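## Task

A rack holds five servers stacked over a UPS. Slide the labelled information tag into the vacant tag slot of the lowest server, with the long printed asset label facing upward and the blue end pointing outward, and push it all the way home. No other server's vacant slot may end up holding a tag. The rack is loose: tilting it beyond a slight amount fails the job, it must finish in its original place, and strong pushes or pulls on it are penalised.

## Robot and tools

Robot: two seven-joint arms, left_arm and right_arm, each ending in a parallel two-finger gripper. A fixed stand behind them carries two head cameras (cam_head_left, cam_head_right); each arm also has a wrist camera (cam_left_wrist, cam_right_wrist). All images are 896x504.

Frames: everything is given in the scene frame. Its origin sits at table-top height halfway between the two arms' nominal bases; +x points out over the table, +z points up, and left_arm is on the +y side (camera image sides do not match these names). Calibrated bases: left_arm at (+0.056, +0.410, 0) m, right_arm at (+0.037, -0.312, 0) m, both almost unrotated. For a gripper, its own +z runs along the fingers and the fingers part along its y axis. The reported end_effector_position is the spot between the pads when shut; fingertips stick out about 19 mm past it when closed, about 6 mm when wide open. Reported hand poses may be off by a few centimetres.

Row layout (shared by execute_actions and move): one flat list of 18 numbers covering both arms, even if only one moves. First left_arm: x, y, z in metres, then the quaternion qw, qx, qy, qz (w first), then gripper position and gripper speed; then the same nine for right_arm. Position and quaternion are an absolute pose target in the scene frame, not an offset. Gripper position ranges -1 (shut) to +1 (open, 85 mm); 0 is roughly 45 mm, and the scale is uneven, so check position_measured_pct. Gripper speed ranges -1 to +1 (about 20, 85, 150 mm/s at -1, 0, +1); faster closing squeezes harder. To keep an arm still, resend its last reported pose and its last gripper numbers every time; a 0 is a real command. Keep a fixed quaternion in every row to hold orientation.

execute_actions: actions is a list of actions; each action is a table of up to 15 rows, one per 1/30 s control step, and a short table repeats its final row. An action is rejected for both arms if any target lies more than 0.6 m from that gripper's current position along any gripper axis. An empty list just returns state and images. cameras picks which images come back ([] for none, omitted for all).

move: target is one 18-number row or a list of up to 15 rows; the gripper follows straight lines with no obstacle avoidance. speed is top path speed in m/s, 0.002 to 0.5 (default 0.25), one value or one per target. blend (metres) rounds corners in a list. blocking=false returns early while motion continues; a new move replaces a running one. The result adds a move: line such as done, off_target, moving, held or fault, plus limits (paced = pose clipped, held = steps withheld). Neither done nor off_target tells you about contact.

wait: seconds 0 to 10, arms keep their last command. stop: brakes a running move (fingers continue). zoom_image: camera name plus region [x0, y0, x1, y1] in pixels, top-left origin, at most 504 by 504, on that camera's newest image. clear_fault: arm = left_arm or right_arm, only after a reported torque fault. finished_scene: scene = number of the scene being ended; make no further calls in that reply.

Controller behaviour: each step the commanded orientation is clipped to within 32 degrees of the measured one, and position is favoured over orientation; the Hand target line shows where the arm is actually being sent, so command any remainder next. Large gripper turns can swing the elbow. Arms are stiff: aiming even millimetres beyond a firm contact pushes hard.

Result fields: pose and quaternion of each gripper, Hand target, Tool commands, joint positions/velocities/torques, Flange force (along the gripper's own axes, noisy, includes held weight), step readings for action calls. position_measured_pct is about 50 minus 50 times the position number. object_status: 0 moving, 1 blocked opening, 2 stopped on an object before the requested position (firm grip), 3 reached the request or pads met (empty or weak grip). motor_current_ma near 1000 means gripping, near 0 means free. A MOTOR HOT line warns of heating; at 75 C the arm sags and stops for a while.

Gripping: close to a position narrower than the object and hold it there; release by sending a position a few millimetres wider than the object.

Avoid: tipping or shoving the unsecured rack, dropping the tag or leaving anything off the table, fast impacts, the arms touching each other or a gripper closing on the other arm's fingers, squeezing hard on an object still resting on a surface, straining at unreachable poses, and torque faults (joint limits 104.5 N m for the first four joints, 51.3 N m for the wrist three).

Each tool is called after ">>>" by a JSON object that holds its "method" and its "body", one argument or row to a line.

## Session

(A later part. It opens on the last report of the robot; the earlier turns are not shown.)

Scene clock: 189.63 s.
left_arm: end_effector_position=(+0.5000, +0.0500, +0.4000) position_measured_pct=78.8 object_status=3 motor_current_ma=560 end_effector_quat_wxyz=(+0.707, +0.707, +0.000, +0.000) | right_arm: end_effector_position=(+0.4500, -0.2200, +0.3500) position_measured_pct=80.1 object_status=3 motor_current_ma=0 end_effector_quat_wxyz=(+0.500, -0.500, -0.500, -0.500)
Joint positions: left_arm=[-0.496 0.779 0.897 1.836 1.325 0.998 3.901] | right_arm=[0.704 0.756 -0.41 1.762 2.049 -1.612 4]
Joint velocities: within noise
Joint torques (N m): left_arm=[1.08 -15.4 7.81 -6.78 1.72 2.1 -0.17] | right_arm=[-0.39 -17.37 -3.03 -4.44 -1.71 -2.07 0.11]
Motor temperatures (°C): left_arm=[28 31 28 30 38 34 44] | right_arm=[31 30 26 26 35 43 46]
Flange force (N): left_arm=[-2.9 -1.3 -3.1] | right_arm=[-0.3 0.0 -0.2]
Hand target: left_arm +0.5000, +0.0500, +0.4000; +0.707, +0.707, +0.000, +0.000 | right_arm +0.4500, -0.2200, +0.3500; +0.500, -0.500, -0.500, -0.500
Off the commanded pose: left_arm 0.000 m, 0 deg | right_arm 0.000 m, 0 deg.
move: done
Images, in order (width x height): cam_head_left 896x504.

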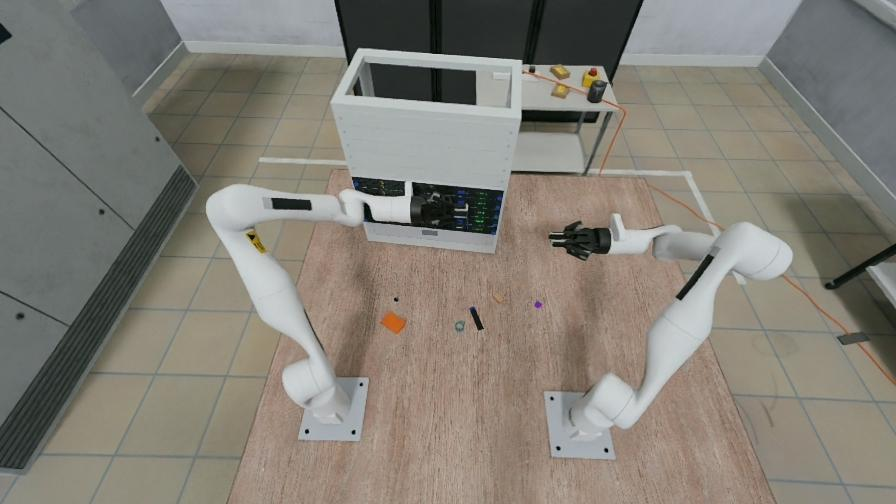

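>>> {"method": "move", "body": {
  "target": [
    [0.50,0.05,0.40,0.7071,0.7071,0,0,-0.58,-1,0.43,-0.40,0.30,-0.012,0.857,0.513,0.051,-0.6,-1],
    [0.50,0.05,0.40,0.7071,0.7071,0,0,-0.58,-1,0.42,-0.30,0.32,0,1,0,0,-0.6,-1]
  ],
  "speed": 0.2,
  "cameras": ["cam_head_left"]
}}

>>> {"method": "move", "body": {
  "target": [
    [0.50,0.05,0.40,0.7071,0.7071,0,0,-0.58,-1,0.50,-0.30,0.37,0,0.924,0,0.383,-0.6,-1],
    [0.50,0.05,0.40,0.7071,0.7071,0,0,-0.58,-1,0.53,-0.25,0.40,0,0.7071,0,0.7071,-0.6,-1]
  ],
  "speed": 0.2,
  "cameras": ["cam_head_left"]
}}

Scene clock: 207.90 s.
left_arm: end_effector_position=(+0.5000, +0.0500, +0.4000) position_measured_pct=78.8 object_status=3 motor_current_ma=560 end_effector_quat_wxyz=(+0.707, +0.707, +0.000, +0.000) | right_arm: end_effector_position=(+0.4200, -0.3000, +0.3200) position_measured_pct=80.1 object_status=3 motor_current_ma=0 end_effector_quat_wxyz=(+0.000, +1.000, +0.000, +0.000)
Joint positions: left_arm=[-0.496 0.779 0.897 1.836 1.325 0.998 3.901] | right_arm=[-0.026 0.183 -0.081 1.603 3.157 -1.356 1.461]
Joint velocities: within noise
Joint torques (N m): left_arm=[1.1 -15.42 7.82 -6.76 1.77 2.12 -0.18] | right_arm=[-0.46 -13.06 0.53 -8.85 0.21 0.29 0.08]
Motor temperatures (°C): left_arm=[28 31 28 30 38 34 44] | right_arm=[31 30 26 26 35 43 46]
Flange force (N): left_arm=[-2.7 -1.3 -3.2] | right_arm=[1.2 0.1 -0.4]
Hand target: left_arm +0.5000, +0.0500, +0.4000; +0.707, +0.707, +0.000, +0.000 | right_arm +0.4200, -0.3000, +0.3200; +0.000, +1.000, +0.000, +0.000
Off the commanded pose: left_arm 0.000 m, 0 deg | right_arm 0.000 m, 0 deg.
move: done
Images, in order (width x height): cam_head_left 896x504.

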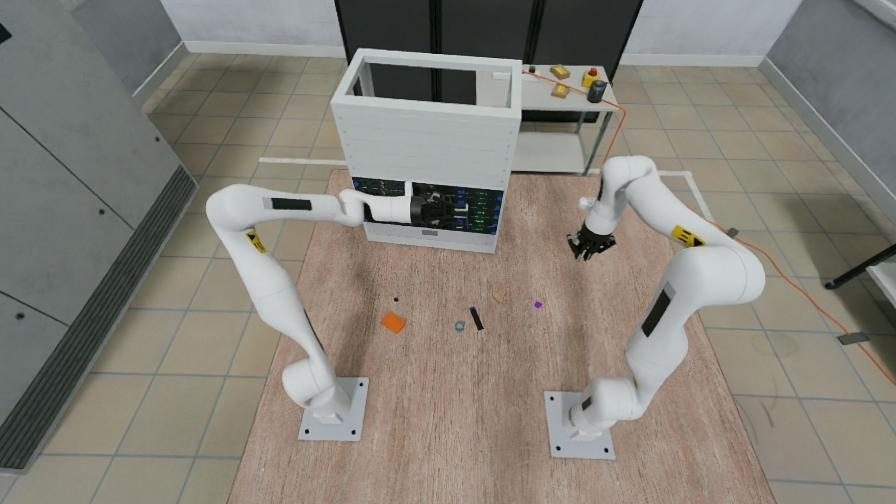

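Scene clock: 212.73 s.
left_arm: end_effector_position=(+0.5000, +0.0500, +0.4000) position_measured_pct=78.8 object_status=3 motor_current_ma=560 end_effector_quat_wxyz=(+0.707, +0.707, +0.000, +0.000) | right_arm: end_effector_position=(+0.5300, -0.2500, +0.4000) position_measured_pct=80.1 object_status=3 motor_current_ma=0 end_effector_quat_wxyz=(+0.000, +0.707, +0.000, +0.707)
Joint positions: left_arm=[-0.496 0.779 0.897 1.836 1.325 0.998 3.901] | right_arm=[0.472 0.376 -1.138 2.57 2.539 1.434 2.079]
Joint velocities: within noise
Joint torques (N m): left_arm=[1.17 -15.38 7.79 -6.78 1.75 2.1 -0.19] | right_arm=[-0.39 -10 -1.47 -5.82 1.67 2.93 0.08]
Motor temperatures (°C): left_arm=[28 31 28 30 38 34 44] | right_arm=[31 30 26 26 35 43 46]
Flange force (N): left_arm=[-3.0 -1.1 -3.3] | right_arm=[2.6 1.4 -0.5]
Hand target: left_arm +0.5000, +0.0500, +0.4000; +0.707, +0.707, +0.000, +0.000 | right_arm +0.5300, -0.2500, +0.4000; +0.000, +0.707, +0.000, +0.707
Off the commanded pose: left_arm 0.000 m, 0 deg | right_arm 0.000 m, 0 deg.
move: done
Images, in order (width x height): cam_head_left 896x504.

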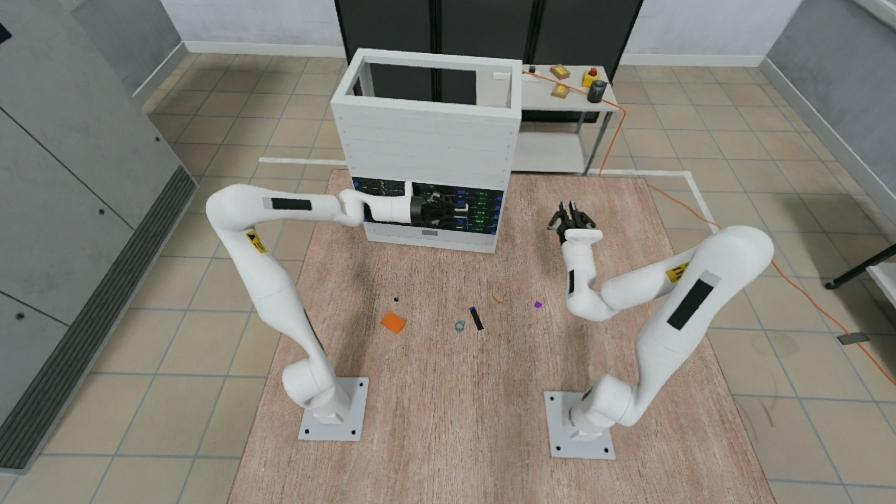

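>>> {"method": "move", "body": {
  "target": [
    [0.50,0.05,0.40,0.7071,0.7071,0,0,-0.58,-1,0.41,-0.13,0.405,0,0.7071,0,0.7071,-0.6,-1],
    [0.50,0.05,0.40,0.7071,0.7071,0,0,-0.58,-1,0.394,0.0351,0.405,0,0.7071,0,0.7071,-0.6,-1]
  ],
  "speed": 0.15
}}

>>> {"method": "zoom_image", "body": {
  "camera": "cam_right_wrist",
  "region": [300, 330, 610, 504]
}}

Scene clock: 226.13 s.
left_arm: end_effector_position=(+0.5000, +0.0500, +0.4000) position_measured_pct=78.8 object_status=3 motor_current_ma=560 end_effector_quat_wxyz=(+0.707, +0.707, +0.000, +0.000) | right_arm: end_effector_position=(+0.3940, +0.0351, +0.4050) position_measured_pct=80.1 object_status=3 motor_current_ma=0 end_effector_quat_wxyz=(+0.000, +0.707, +0.000, +0.707)
Joint positions: left_arm=[-0.496 0.779 0.897 1.836 1.325 0.998 3.901] | right_arm=[-0.761 0.656 -1.064 2.103 1.823 2.099 2.276]
Joint velocities: within noise
Joint torques (N m): left_arm=[1.09 -15.38 7.83 -6.78 1.76 2.09 -0.17] | right_arm=[-0.52 -15.57 -2.16 -4.57 1.86 2.58 0.05]
Motor temperatures (°C): left_arm=[28 31 28 30 38 34 44] | right_arm=[31 30 26 26 35 43 46]
Flange force (N): left_arm=[-2.9 -1.2 -3.2] | right_arm=[0.0 1.6 0.9]
Hand target: left_arm +0.5000, +0.0500, +0.4000; +0.707, +0.707, +0.000, +0.000 | right_arm +0.3940, +0.0351, +0.4050; +0.000, +0.707, +0.000, +0.707
Off the commanded pose: left_arm 0.000 m, 0 deg | right_arm 0.000 m, 0 deg.
joint sent to its limit (right arm) — joint 6 (wrist pitch), upper limit. The joint targets still meet the commanded pose.
move: done
camera_calibration:
cam_left_wrist: T_world_to_cam=[[0.0141641, -0.00788575, 0.999869, -0.402896], [-0.999898, 0.00174979, 0.0141783, 0.550546], [-0.00186137, -0.999967, -0.00786016, 0.200821], [0, 0, 0, 1]] pos_world=[0.55657, 0.196674, 0.396615]
cam_right_wrist: T_world_to_cam=[[0.0253372, -0.999412, -0.0231187, 0.03756], [-0.0276984, 0.0224154, -0.999365, 0.469295], [0.999295, 0.0259614, -0.0271142, -0.233827], [0, 0, 0, 1]] pos_world=[0.245709, 0.033089, 0.463525]

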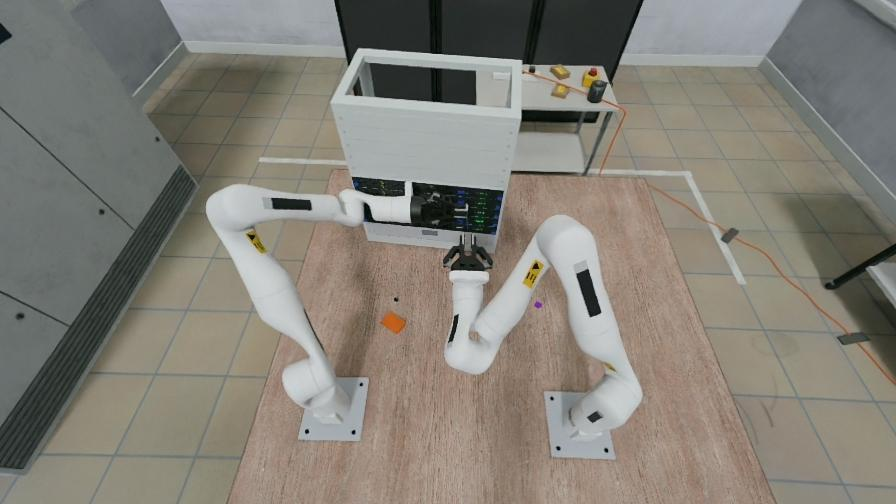

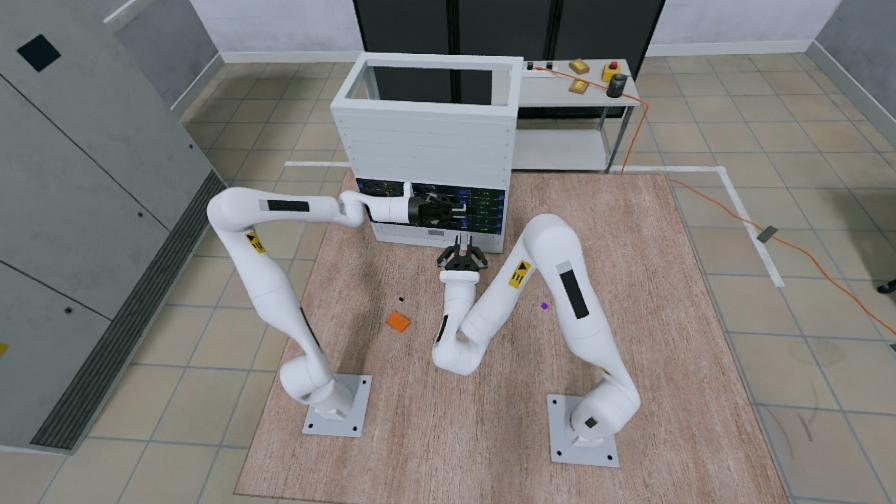

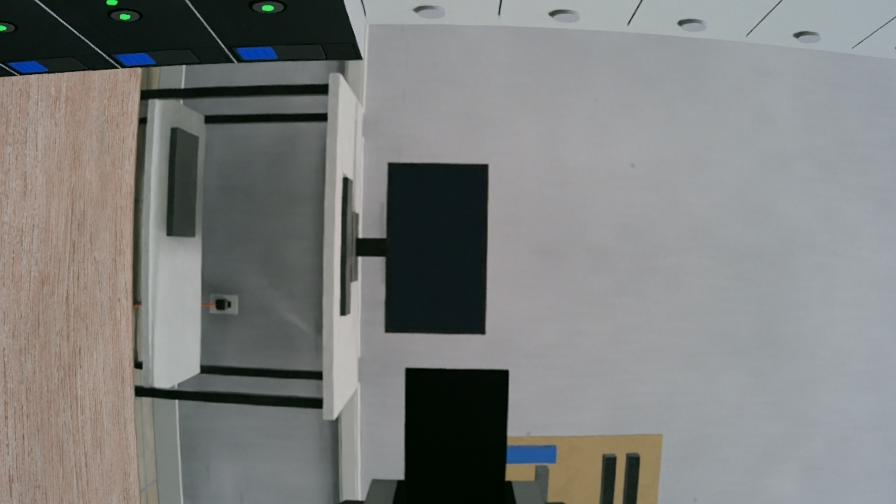

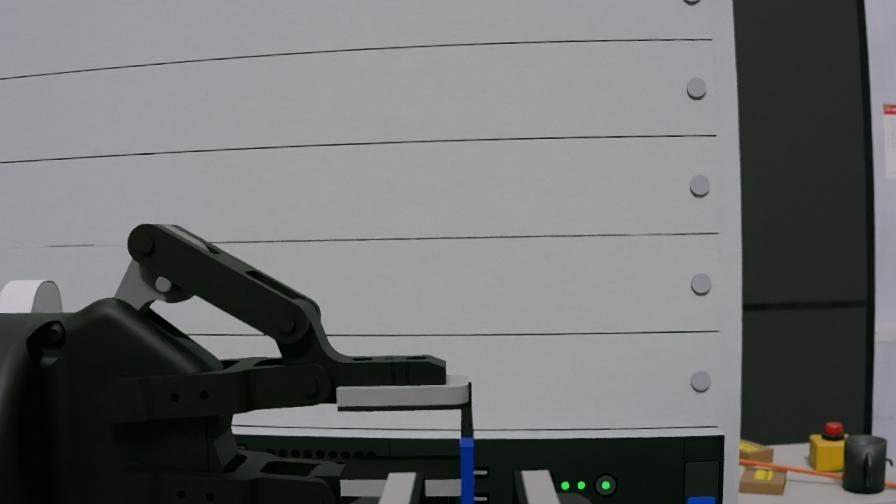

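Scaled by 1.626 from the camera's 896x504 image, which has a finer 1280x720 frame.

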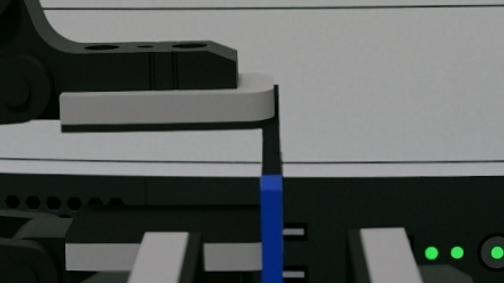

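>>> {"method": "move", "body": {
  "target": [
    [0.50,0.05,0.40,0.7071,0.7071,0,0,-0.58,-1,0.41,0.0356,0.4053,0,0.7071,0,0.7071,-0.6,-1],
    [0.50,0.05,0.40,0.7071,0.7071,0,0,-0.58,-1,0.4362,0.0356,0.4053,0,0.7071,0,0.7071,-0.6,-1]
  ],
  "speed": 0.05,
  "cameras": ["cam_right_wrist"]
}}

>>> {"method": "zoom_image", "body": {
  "camera": "cam_right_wrist",
  "region": [300, 330, 610, 504]
}}

>>> {"method": "move", "body": {
  "target": [
    [0.50,0.05,0.40,0.7071,0.7071,0,0,-0.58,-1,0.4362,0.0356,0.4053,0,0.7071,0,0.7071,-0.9,-1]
  ],
  "speed": 0.05,
  "cameras": []
}}

>>> {"method": "wait", "body": {
  "seconds": 1.2,
  "cameras": []
}}

Scene clock: 244.23 s.
left_arm: end_effector_position=(+0.5000, +0.0500, +0.4000) position_measured_pct=78.8 object_status=3 motor_current_ma=560 end_effector_quat_wxyz=(+0.707, +0.707, +0.000, +0.000) | right_arm: end_effector_position=(+0.4362, +0.0356, +0.4053) position_measured_pct=80.1 object_status=3 motor_current_ma=0 end_effector_quat_wxyz=(+0.000, +0.707, +0.000, +0.707)
Joint positions: left_arm=[-0.496 0.779 0.897 1.836 1.325 0.998 3.901] | right_arm=[-0.667 0.655 -1.031 2.077 1.925 2 2.332]
Joint velocities: within noise
Joint torques (N m): left_arm=[1.13 -15.41 7.82 -6.73 1.75 2.09 -0.16] | right_arm=[-0.42 -16.03 -2.25 -4.98 2.07 2.47 0.04]
Motor temperatures (°C): left_arm=[28 31 28 30 38 34 44] | right_arm=[31 30 26 26 35 43 46]
Flange force (N): left_arm=[-2.7 -1.2 -3.2] | right_arm=[0.2 1.4 0.5]
Hand target: left_arm +0.5000, +0.0500, +0.4000; +0.707, +0.707, +0.000, +0.000 | right_arm +0.4362, +0.0356, +0.4053; +0.000, +0.707, +0.000, +0.707
Off the commanded pose: left_arm 0.000 m, 0 deg | right_arm 0.000 m, 0 deg.
move: done
camera_calibration:
cam_right_wrist: T_world_to_cam=[[0.0254389, -0.999411, -0.0230206, 0.0369229], [-0.0276982, 0.0223145, -0.999367, 0.470757], [0.999293, 0.0260604, -0.0271143, -0.276005], [0, 0, 0, 1]] pos_world=[0.287909, 0.0335892, 0.463825]
Images, in order (width x height): cam_right_wrist 896x504.

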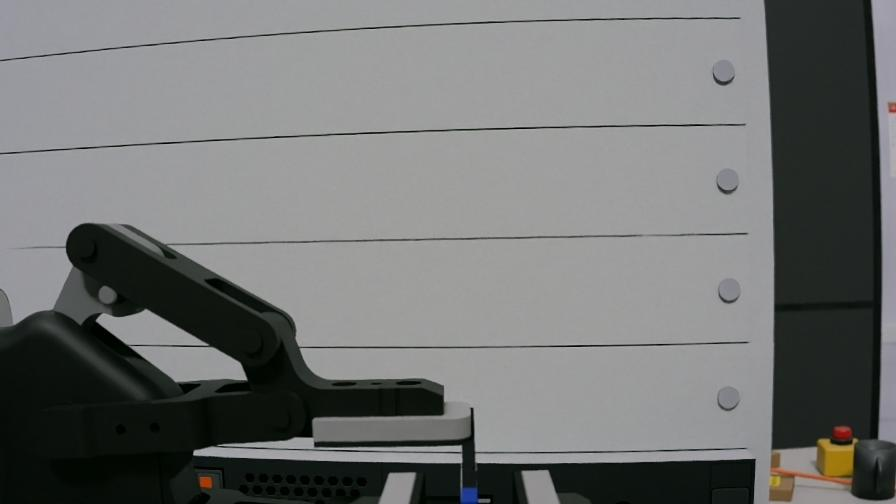

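Scaled by 1.626 from the camera's 896x504 image, which has a finer 1280x720 frame.

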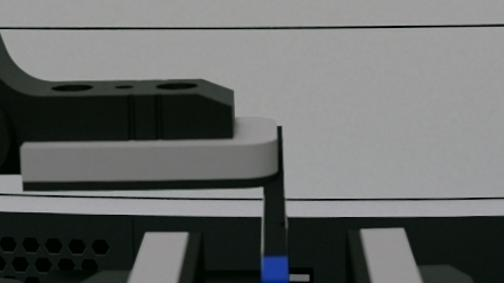

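Scene clock: 245.13 s.
left_arm: end_effector_position=(+0.5000, +0.0500, +0.4000) position_measured_pct=78.8 object_status=3 motor_current_ma=560 end_effector_quat_wxyz=(+0.707, +0.707, +0.000, +0.000) | right_arm: end_effector_position=(+0.4362, +0.0356, +0.4053) position_measured_pct=94.8 object_status=0 motor_current_ma=0 end_effector_quat_wxyz=(+0.000, +0.707, +0.000, +0.707)
Joint positions: left_arm=[-0.496 0.779 0.897 1.836 1.325 0.998 3.901] | right_arm=[-0.667 0.655 -1.031 2.077 1.925 2 2.332]
Joint velocities: within noise
Joint torques (N m): left_arm=[1.01 -15.37 7.77 -6.76 1.75 2.08 -0.17] | right_arm=[-0.4 -16.04 -2.21 -4.98 2.02 2.5 0.07]
Motor temperatures (°C): left_arm=[28 31 28 30 38 34 44] | right_arm=[31 30 26 26 35 43 46]
Flange force (N): left_arm=[-2.8 -1.2 -3.0] | right_arm=[0.1 1.4 0.6]
Hand target: left_arm +0.5000, +0.0500, +0.4000; +0.707, +0.707, +0.000, +0.000 | right_arm +0.4362, +0.0356, +0.4053; +0.000, +0.707, +0.000, +0.707
Off the commanded pose: left_arm 0.000 m, 0 deg | right_arm 0.000 m, 0 deg.
move: done
No camera images: "cameras" was empty.

Scene clock: 246.33 s.
left_arm: end_effector_position=(+0.5000, +0.0500, +0.4000) position_measured_pct=78.8 object_status=3 motor_current_ma=560 end_effector_quat_wxyz=(+0.707, +0.707, +0.000, +0.000) | right_arm: end_effector_position=(+0.4362, +0.0356, +0.4053) position_measured_pct=94.8 object_status=3 motor_current_ma=10 end_effector_quat_wxyz=(+0.000, +0.707, +0.000, +0.707)
Joint positions: left_arm=[-0.496 0.779 0.897 1.836 1.325 0.998 3.901] | right_arm=[-0.667 0.655 -1.031 2.077 1.925 2 2.332]
Joint velocities: within noise
Joint torques (N m): left_arm=[1.07 -15.42 7.76 -6.75 1.75 2.09 -0.18] | right_arm=[-0.35 -16.09 -2.13 -4.99 2.04 2.48 0.12]
Motor temperatures (°C): left_arm=[28 31 28 30 38 34 44] | right_arm=[31 30 26 26 35 43 46]
Flange force (N): left_arm=[-2.7 -1.2 -3.1] | right_arm=[-0.2 1.5 0.3]
Hand target: left_arm +0.5000, +0.0500, +0.4000; +0.707, +0.707, +0.000, +0.000 | right_arm +0.4362, +0.0356, +0.4053; +0.000, +0.707, +0.000, +0.707
Tool commands: left_gripper/position=-0.58 left_gripper/speed=-1.0 right_gripper/position=-0.9 right_gripper/speed=-1.0
Off the commanded pose: left_arm 0.000 m, 0 deg | right_arm 0.000 m, 0 deg.
wait: 1.20 s; at rest by 0.17 s
No camera images: "cameras" was empty.

Well centered. Grip, then release left.

>>> {"method": "move", "body": {
  "target": [
    [0.50,0.05,0.40,0.7071,0.7071,0,0,-0.58,-1,0.4362,0.0356,0.4053,0,0.7071,0,0.7071,-0.95,-1]
  ],
  "speed": 0.05,
  "cameras": []
}}

>>> {"method": "wait", "body": {
  "seconds": 1.3,
  "cameras": []
}}

>>> {"method": "move", "body": {
  "target": [
    [0.50,0.05,0.40,0.7071,0.7071,0,0,-0.25,-1,0.4362,0.0356,0.4053,0,0.7071,0,0.7071,-0.95,-1],
    [0.50,0.10,0.40,0.7071,0.7071,0,0,-0.25,-1,0.4362,0.0356,0.4053,0,0.7071,0,0.7071,-0.95,-1],
    [0.50,0.22,0.40,0.7071,0.7071,0,0,-0.25,-1,0.4362,0.0356,0.4053,0,0.7071,0,0.7071,-0.95,-1]
  ],
  "speed": [0.05,0.08,0.15]
}}

Scene clock: 256.53 s.
left_arm: end_effector_position=(+0.5000, +0.0500, +0.4000) position_measured_pct=78.8 object_status=3 motor_current_ma=560 end_effector_quat_wxyz=(+0.707, +0.707, +0.000, +0.000) | right_arm: end_effector_position=(+0.4362, +0.0356, +0.4053) position_measured_pct=97.0 object_status=0 motor_current_ma=1000 end_effector_quat_wxyz=(+0.000, +0.707, +0.000, +0.707)
Joint positions: left_arm=[-0.496 0.779 0.897 1.836 1.325 0.998 3.901] | right_arm=[-0.667 0.655 -1.031 2.077 1.925 2 2.332]
Joint velocities: within noise
Joint torques (N m): left_arm=[2.27 -15.79 8.83 -5.43 1.17 2.89 -0.18] | right_arm=[0.8 -15.54 -1.43 -5.27 1.96 2.37 0.07]
Motor temperatures (°C): left_arm=[28 31 28 30 38 34 44] | right_arm=[31 30 26 26 35 43 46]
Flange force (N): left_arm=[0.5 -1.5 -3.1] | right_arm=[0.3 1.4 -2.9]
Hand target: left_arm +0.5000, +0.0500, +0.4000; +0.707, +0.707, +0.000, +0.000 | right_arm +0.4362, +0.0356, +0.4053; +0.000, +0.707, +0.000, +0.707
Off the commanded pose: left_arm 0.000 m, 0 deg | right_arm 0.000 m, 0 deg.
move: done
No camera images: "cameras" was empty.

Scene clock: 257.83 s.
left_arm: end_effector_position=(+0.5000, +0.0500, +0.4000) position_measured_pct=78.8 object_status=3 motor_current_ma=560 end_effector_quat_wxyz=(+0.707, +0.707, +0.000, +0.000) | right_arm: end_effector_position=(+0.4362, +0.0356, +0.4053) position_measured_pct=97.0 object_status=2 motor_current_ma=1000 end_effector_quat_wxyz=(+0.000, +0.707, +0.000, +0.707)
Joint positions: left_arm=[-0.496 0.779 0.897 1.836 1.325 0.998 3.901] | right_arm=[-0.667 0.655 -1.031 2.077 1.925 2 2.332]
Joint velocities: within noise
Joint torques (N m): left_arm=[2.24 -15.78 8.77 -5.42 1.17 2.87 -0.17] | right_arm=[0.69 -15.61 -1.41 -5.29 1.98 2.4 0.09]
Motor temperatures (°C): left_arm=[28 31 28 30 38 34 44] | right_arm=[31 30 26 26 35 43 46]
Flange force (N): left_arm=[0.5 -1.4 -3.0] | right_arm=[0.2 1.6 -2.7]
Hand target: left_arm +0.5000, +0.0500, +0.4000; +0.707, +0.707, +0.000, +0.000 | right_arm +0.4362, +0.0356, +0.4053; +0.000, +0.707, +0.000, +0.707
Tool commands: left_gripper/position=-0.58 left_gripper/speed=-1.0 right_gripper/position=-0.95 right_gripper/speed=-1.0
Off the commanded pose: left_arm 0.000 m, 0 deg | right_arm 0.000 m, 0 deg.
wait: 1.30 s; at rest by 0.17 s
No camera images: "cameras" was empty.

Scene clock: 260.60 s.
left_arm: end_effector_position=(+0.5000, +0.2200, +0.4000) position_measured_pct=62.3 object_status=3 motor_current_ma=0 end_effector_quat_wxyz=(+0.707, +0.707, +0.000, +0.000) | right_arm: end_effector_position=(+0.4362, +0.0356, +0.4053) position_measured_pct=97.0 object_status=2 motor_current_ma=1000 end_effector_quat_wxyz=(+0.000, +0.707, +0.000, +0.707)
Joint positions: left_arm=[-0.822 0.77 0.823 1.786 1.061 1.327 4.025] | right_arm=[-0.667 0.655 -1.031 2.077 1.925 2 2.332]
Joint velocities: within noise
Joint torques (N m): left_arm=[1.13 -15.28 7.12 -6 2.25 1.83 -0.19] | right_arm=[-0.44 -16.12 -2.22 -4.95 2.1 2.46 0.06]
Motor temperatures (°C): left_arm=[28 31 28 30 38 34 44] | right_arm=[31 30 26 26 35 43 46]
Flange force (N): left_arm=[-3.8 -1.2 -1.8] | right_arm=[0.0 1.4 0.4]
Hand target: left_arm +0.5000, +0.2200, +0.4000; +0.707, +0.707, +0.000, +0.000 | right_arm +0.4362, +0.0356, +0.4053; +0.000, +0.707, +0.000, +0.707
Off the commanded pose: left_arm 0.000 m, 0 deg | right_arm 0.000 m, 0 deg.
move: done
camera_calibration:
cam_left_wrist: T_world_to_cam=[[0.0141633, -0.00788716, 0.999869, -0.401554], [-0.999898, 0.00184979, 0.0141783, 0.550211], [-0.00196137, -0.999967, -0.00786015, 0.370871], [0, 0, 0, 1]] pos_world=[0.55657, 0.366674, 0.396615]
cam_right_wrist: T_world_to_cam=[[0.025339, -0.999414, -0.0230188, 0.036951], [-0.027696, 0.0223155, -0.999367, 0.470756], [0.999295, 0.0259605, -0.0271143, -0.276002], [0, 0, 0, 1]] pos_world=[0.287909, 0.0335893, 0.463825]

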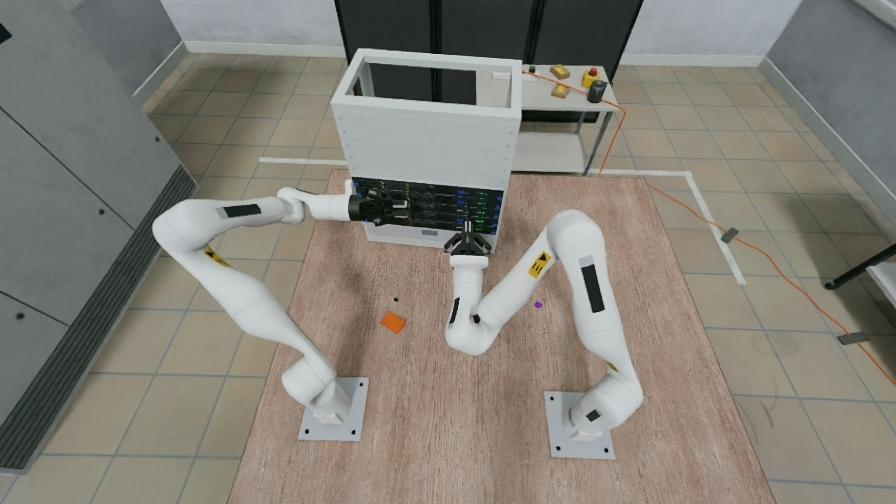

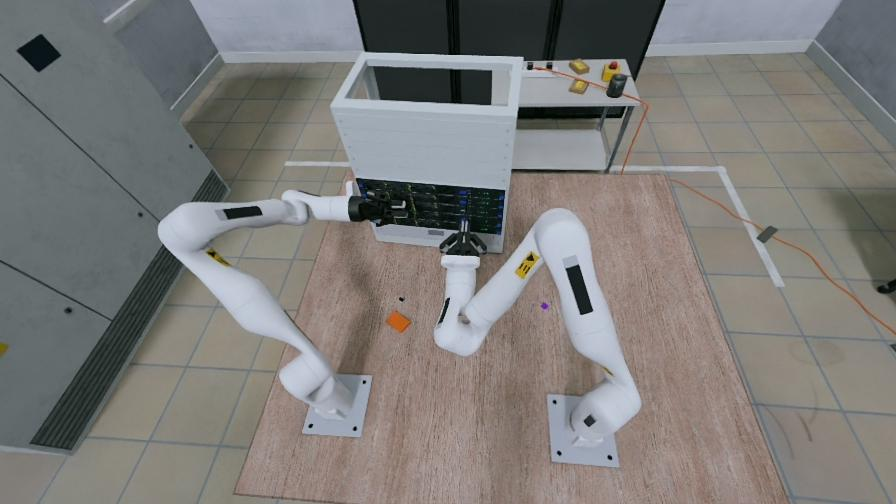

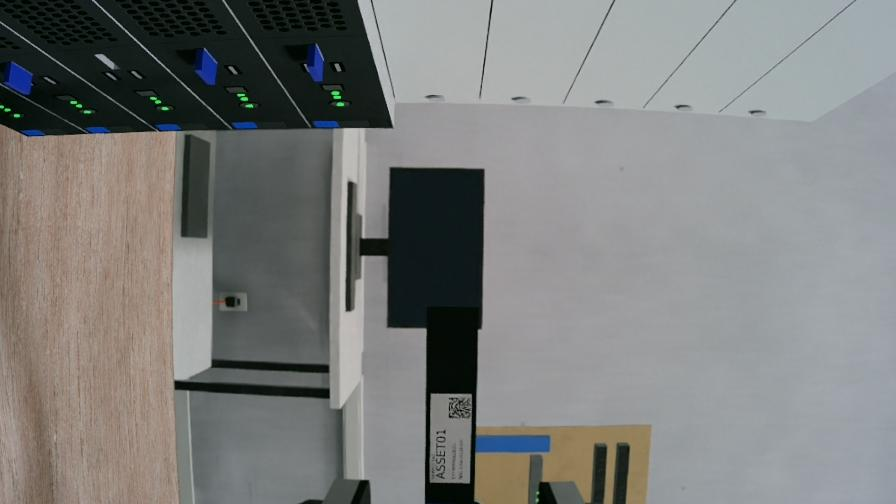

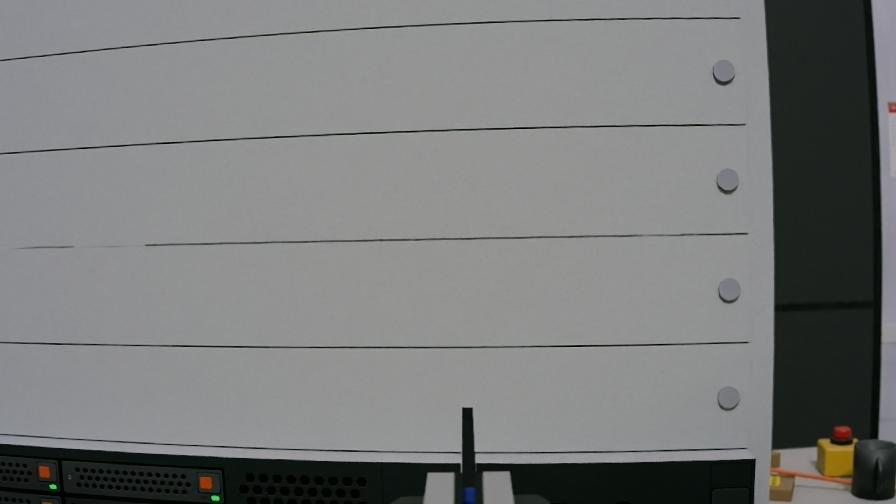

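>>> {"method": "zoom_image", "body": {
  "camera": "cam_right_wrist",
  "region": [130, 0, 180, 504]
}}

>>> {"method": "zoom_image", "body": {
  "camera": "cam_right_wrist",
  "region": [700, 0, 750, 504]
}}

Scaled by 1.000.

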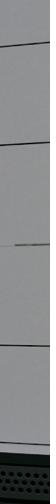

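Scaled by 1.000.

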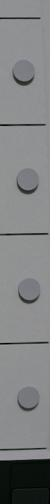

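>>> {"method": "move", "body": {
  "target": [
    [0.50,0.28,0.40,0.7071,0.7071,0,0,-0.25,-1,0.4362,0.0356,0.4053,-0.4745,0.4745,-0.5242,0.5242,-0.95,-1]
  ],
  "speed": 0.15,
  "cameras": ["cam_head_right","cam_right_wrist"]
}}

Scene clock: 309.80 s.
left_arm: end_effector_position=(+0.5000, +0.2800, +0.4000) position_measured_pct=62.3 object_status=3 motor_current_ma=0 end_effector_quat_wxyz=(+0.707, +0.707, +0.000, +0.000) | right_arm: end_effector_position=(+0.4362, +0.0356, +0.4053) position_measured_pct=97.0 object_status=2 motor_current_ma=1000 end_effector_quat_wxyz=(+0.475, -0.475, +0.524, -0.524)
Joint positions: left_arm=[-0.91 0.792 0.794 1.716 0.979 1.448 4.069] | right_arm=[-0.702 0.714 -1.037 1.98 1.898 2.099 0.793]
Joint velocities: within noise
Joint torques (N m): left_arm=[1.12 -15.92 7.07 -5.85 2.39 1.73 -0.2] | right_arm=[-0.44 -16.95 -2.3 -4.84 2.03 2.42 0.13]
Motor temperatures (°C): left_arm=[28 31 28 30 38 34 44] | right_arm=[31 31 26 26 35 43 46]
Flange force (N): left_arm=[-3.9 -1.1 -1.1] | right_arm=[1.9 0.1 0.5]
Hand target: left_arm +0.5000, +0.2800, +0.4000; +0.707, +0.707, +0.000, +0.000 | right_arm +0.4362, +0.0356, +0.4053; +0.475, -0.475, +0.524, -0.524
Off the commanded pose: left_arm 0.000 m, 0 deg | right_arm 0.000 m, 0 deg.
joint sent to its limit (right arm) — joint 6 (wrist pitch), upper limit. The joint targets still meet the commanded pose.
move: done
camera_calibration:
cam_right_wrist: T_world_to_cam=[[0.0274969, 0.02039, -0.999414, 0.395439], [0.0716341, 0.997181, 0.0223153, -0.0213099], [0.997052, -0.0722057, 0.0259588, -0.293032], [0, 0, 0, 1]] pos_world=[0.282821, -0.00797173, 0.403289]
Images, in order (width x height): cam_head_right 896x504, cam_right_wrist 896x504.

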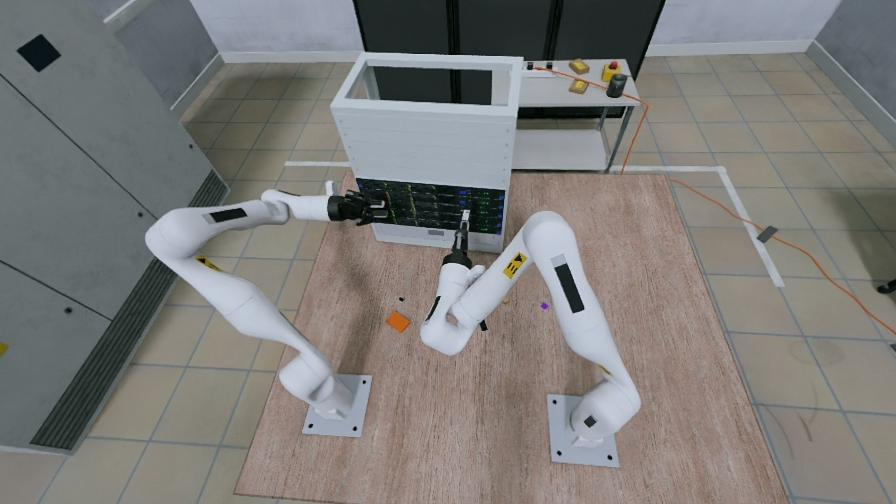

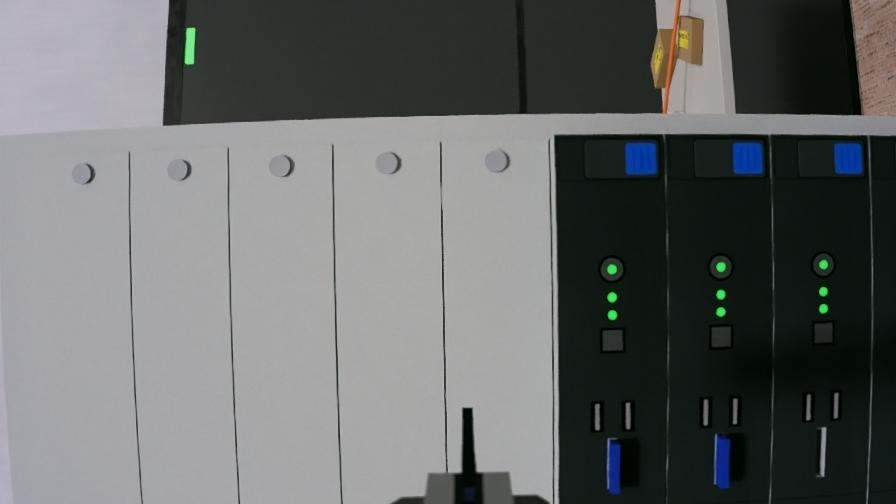

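>>> {"method": "move", "body": {
  "target": [
    [0.50,0.28,0.40,0.7071,0.7071,0,0,-0.25,-1,0.4708,0.0838,0.30,-0.4745,0.4745,-0.5242,0.5242,-0.95,-1],
    [0.50,0.28,0.40,0.7071,0.7071,0,0,-0.25,-1,0.4708,0.0838,0.16,-0.4745,0.4745,-0.5242,0.5242,-0.95,-1]
  ],
  "speed": 0.12,
  "cameras": ["cam_head_right","cam_right_wrist"]
}}

>>> {"method": "zoom_image", "body": {
  "camera": "cam_right_wrist",
  "region": [400, 340, 620, 504]
}}

Scene clock: 328.20 s.
left_arm: end_effector_position=(+0.5000, +0.2800, +0.4000) position_measured_pct=62.3 object_status=3 motor_current_ma=0 end_effector_quat_wxyz=(+0.707, +0.707, +0.000, +0.000) | right_arm: end_effector_position=(+0.4708, +0.0838, +0.1600) position_measured_pct=97.0 object_status=2 motor_current_ma=1000 end_effector_quat_wxyz=(+0.475, -0.475, +0.524, -0.524)
Joint positions: left_arm=[-0.91 0.792 0.794 1.716 0.979 1.448 4.069] | right_arm=[-0.887 1.256 -0.685 1.797 2.081 2.099 0.425]
Joint velocities: within noise
Joint torques (N m): left_arm=[1.08 -15.88 7.1 -5.88 2.37 1.71 -0.17] | right_arm=[-0.48 -21.92 -1.9 -2.21 1.23 3.07 0.13]
Motor temperatures (°C): left_arm=[28 31 28 30 38 34 44] | right_arm=[31 31 26 26 35 43 46]
Flange force (N): left_arm=[-4.1 -1.2 -1.0] | right_arm=[1.2 0.9 -0.2]
Hand target: left_arm +0.5000, +0.2800, +0.4000; +0.707, +0.707, +0.000, +0.000 | right_arm +0.4708, +0.0838, +0.1600; +0.475, -0.475, +0.524, -0.524
Off the commanded pose: left_arm 0.000 m, 0 deg | right_arm 0.000 m, 0 deg.
move: done
camera_calibration:
cam_right_wrist: T_world_to_cam=[[0.027505, 0.0204896, -0.999412, 0.148341], [0.0716315, 0.997179, 0.0224152, -0.0663936], [0.997052, -0.0722059, 0.0259597, -0.317682], [0, 0, 0, 1]] pos_world=[0.317421, 0.0402284, 0.157989]
Images, in order (width x height): cam_head_right 896x504, cam_right_wrist 896x504.

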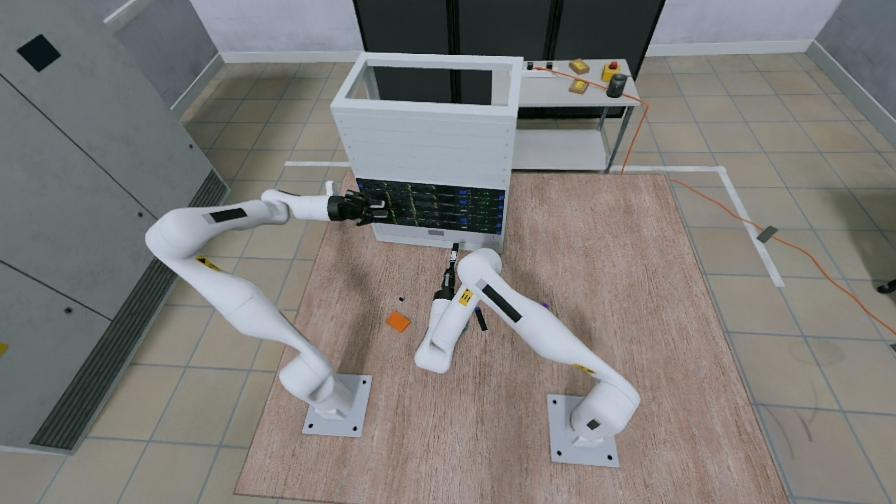

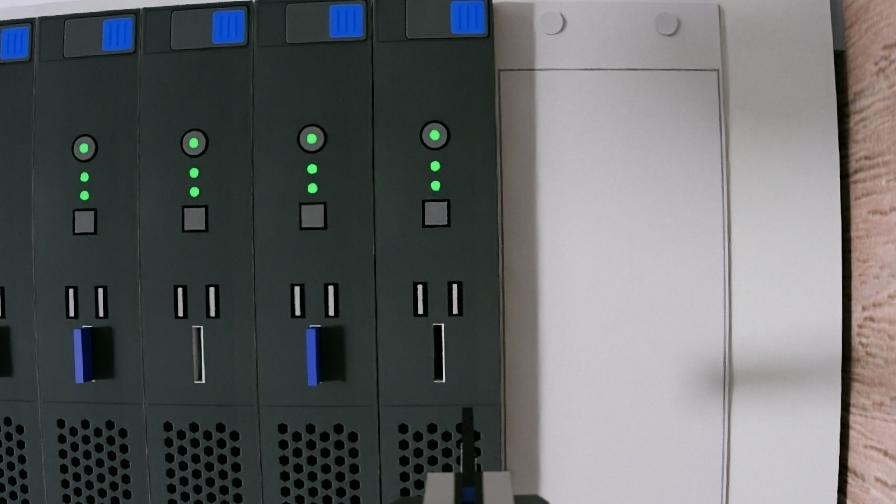

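Scaled by 2.291 from the camera's 896x504 image, which has a finer 1280x720 frame.

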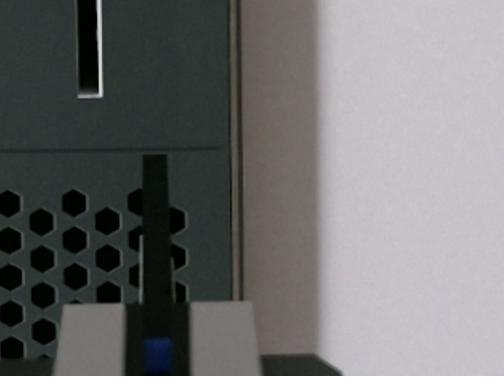

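>>> {"method": "move", "body": {
  "target": [
    [0.495,0.31,0.28,0.7071,0.7071,0,0,-0.25,-1,0.4708,0.0657,0.1704,-0.4745,0.4745,-0.5242,0.5242,-0.95,-1],
    [0.495,0.31,0.20,0.7071,0.7071,0,0,-0.25,-1,0.5131,0.0620,0.1704,-0.4745,0.4745,-0.5242,0.5242,-0.95,-1]
  ],
  "speed": 0.08
}}

>>> {"method": "zoom_image", "body": {
  "camera": "cam_right_wrist",
  "region": [400, 360, 540, 504]
}}

>>> {"method": "zoom_image", "body": {
  "camera": "cam_left_wrist",
  "region": [330, 60, 550, 260]
}}

Scene clock: 352.37 s.
left_arm: end_effector_position=(+0.4950, +0.3100, +0.2000) position_measured_pct=62.3 object_status=3 motor_current_ma=0 end_effector_quat_wxyz=(+0.707, +0.707, +0.000, +0.000) | right_arm: end_effector_position=(+0.5131, +0.0620, +0.1704) position_measured_pct=97.0 object_status=2 motor_current_ma=1000 end_effector_quat_wxyz=(+0.475, -0.475, +0.524, -0.524)
Joint positions: left_arm=[-0.874 1.186 0.626 1.707 0.781 1.336 3.755] | right_arm=[-0.812 1.204 -0.629 1.831 2.127 2.01 0.433]
Joint velocities: within noise
Joint torques (N m): left_arm=[1.09 -18.75 7.99 -1.92 1.71 2.34 -0.15] | right_arm=[-0.44 -21.76 -1.57 -2.56 1.31 3 0.16]
Motor temperatures (°C): left_arm=[28 31 28 30 38 34 44] | right_arm=[31 31 26 26 35 43 46]
Flange force (N): left_arm=[-4.0 -0.5 -0.9] | right_arm=[1.1 0.6 -0.3]
Hand target: left_arm +0.4950, +0.3100, +0.2000; +0.707, +0.707, +0.000, +0.000 | right_arm +0.5131, +0.0620, +0.1704; +0.475, -0.475, +0.524, -0.524
Off the commanded pose: left_arm 0.000 m, 0 deg | right_arm 0.000 m, 0 deg.
move: done
camera_calibration:
cam_left_wrist: T_world_to_cam=[[0.0141633, -0.00788716, 0.999869, -0.2008], [-0.999898, 0.00184979, 0.0141783, 0.547881], [-0.00196137, -0.999967, -0.00786015, 0.459287], [0, 0, 0, 1]] pos_world=[0.55157, 0.456674, 0.196615]
cam_right_wrist: T_world_to_cam=[[0.027505, 0.0204896, -0.999412, 0.158018], [0.0716315, 0.997179, 0.0224152, -0.0479182], [0.997052, -0.0722059, 0.0259597, -0.361701], [0, 0, 0, 1]] pos_world=[0.359721, 0.0184284, 0.168389]

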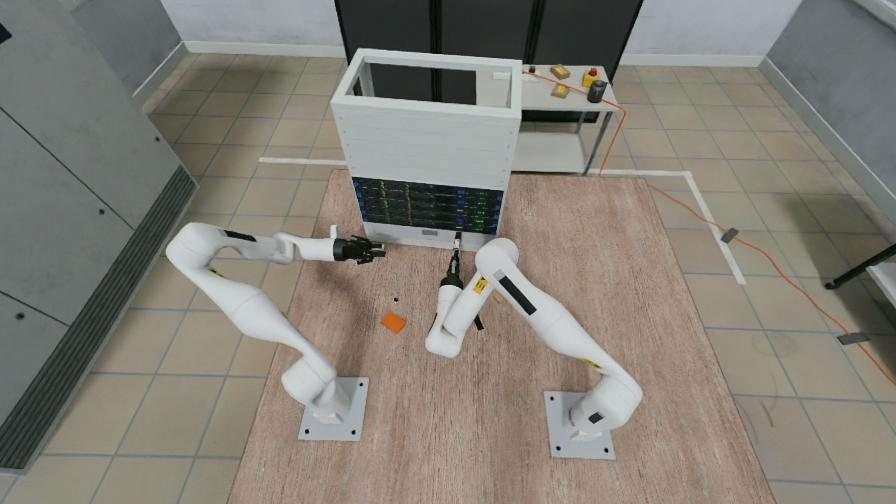

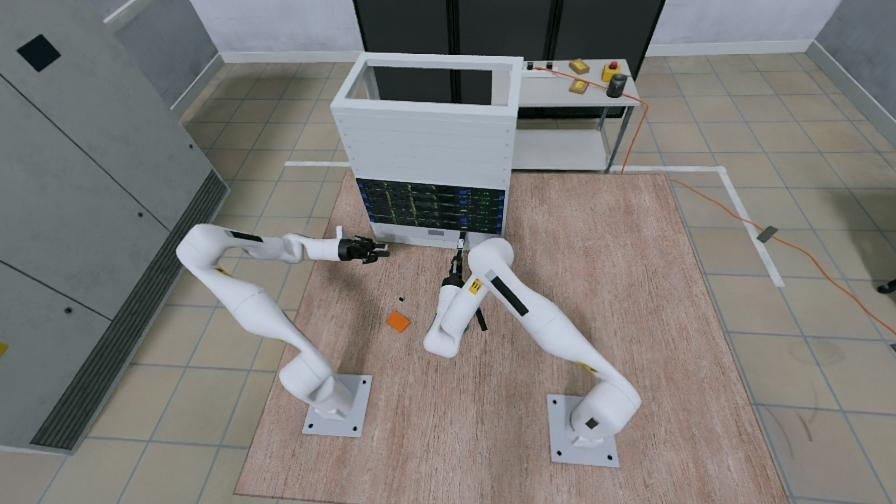

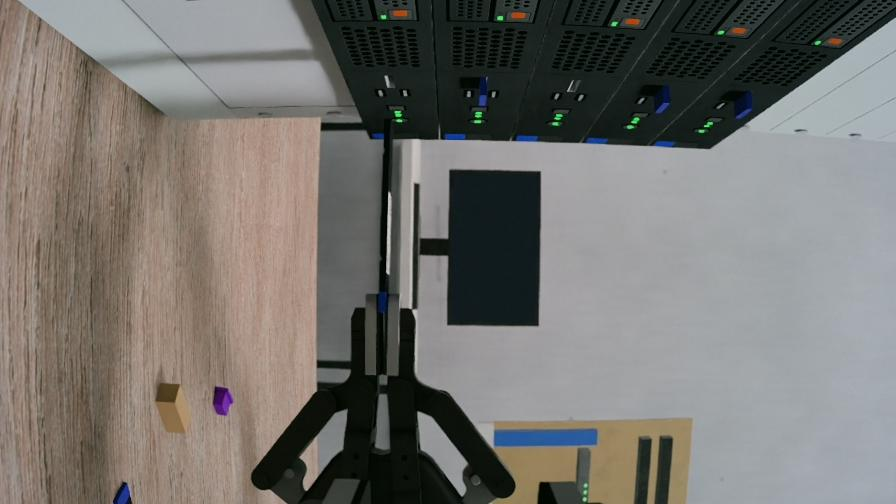

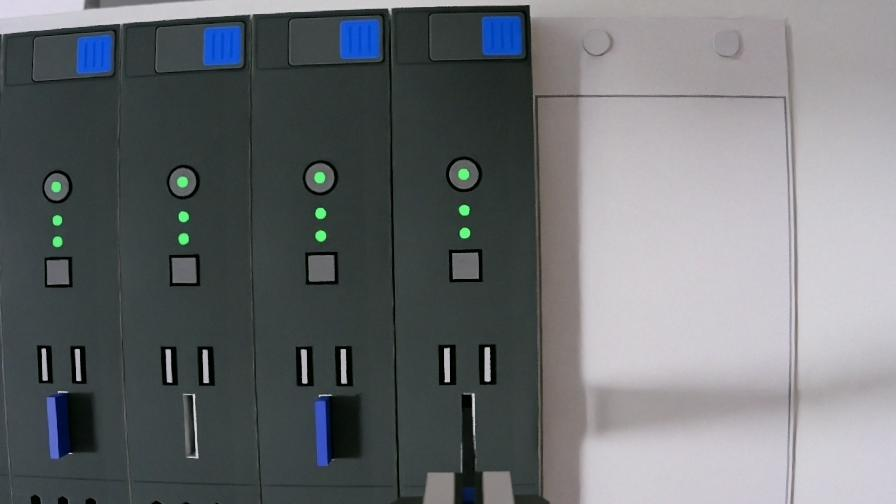

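Scaled by 3.500 from the camera's 896x504 image, which has a finer 1280x720 frame.

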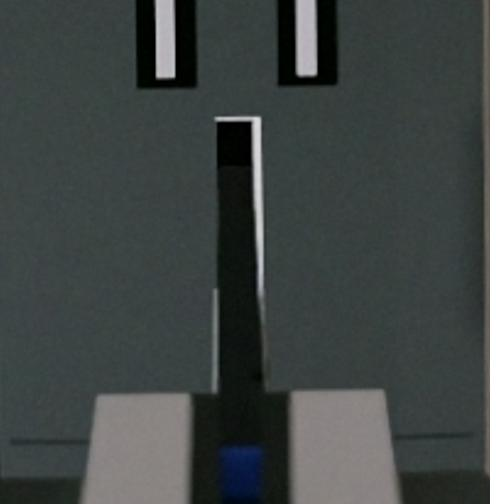

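Scaled by 2.291 from the camera's 896x504 image, which has a finer 1280x720 frame.

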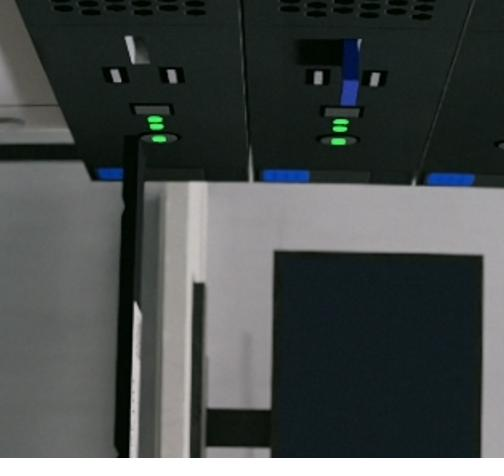

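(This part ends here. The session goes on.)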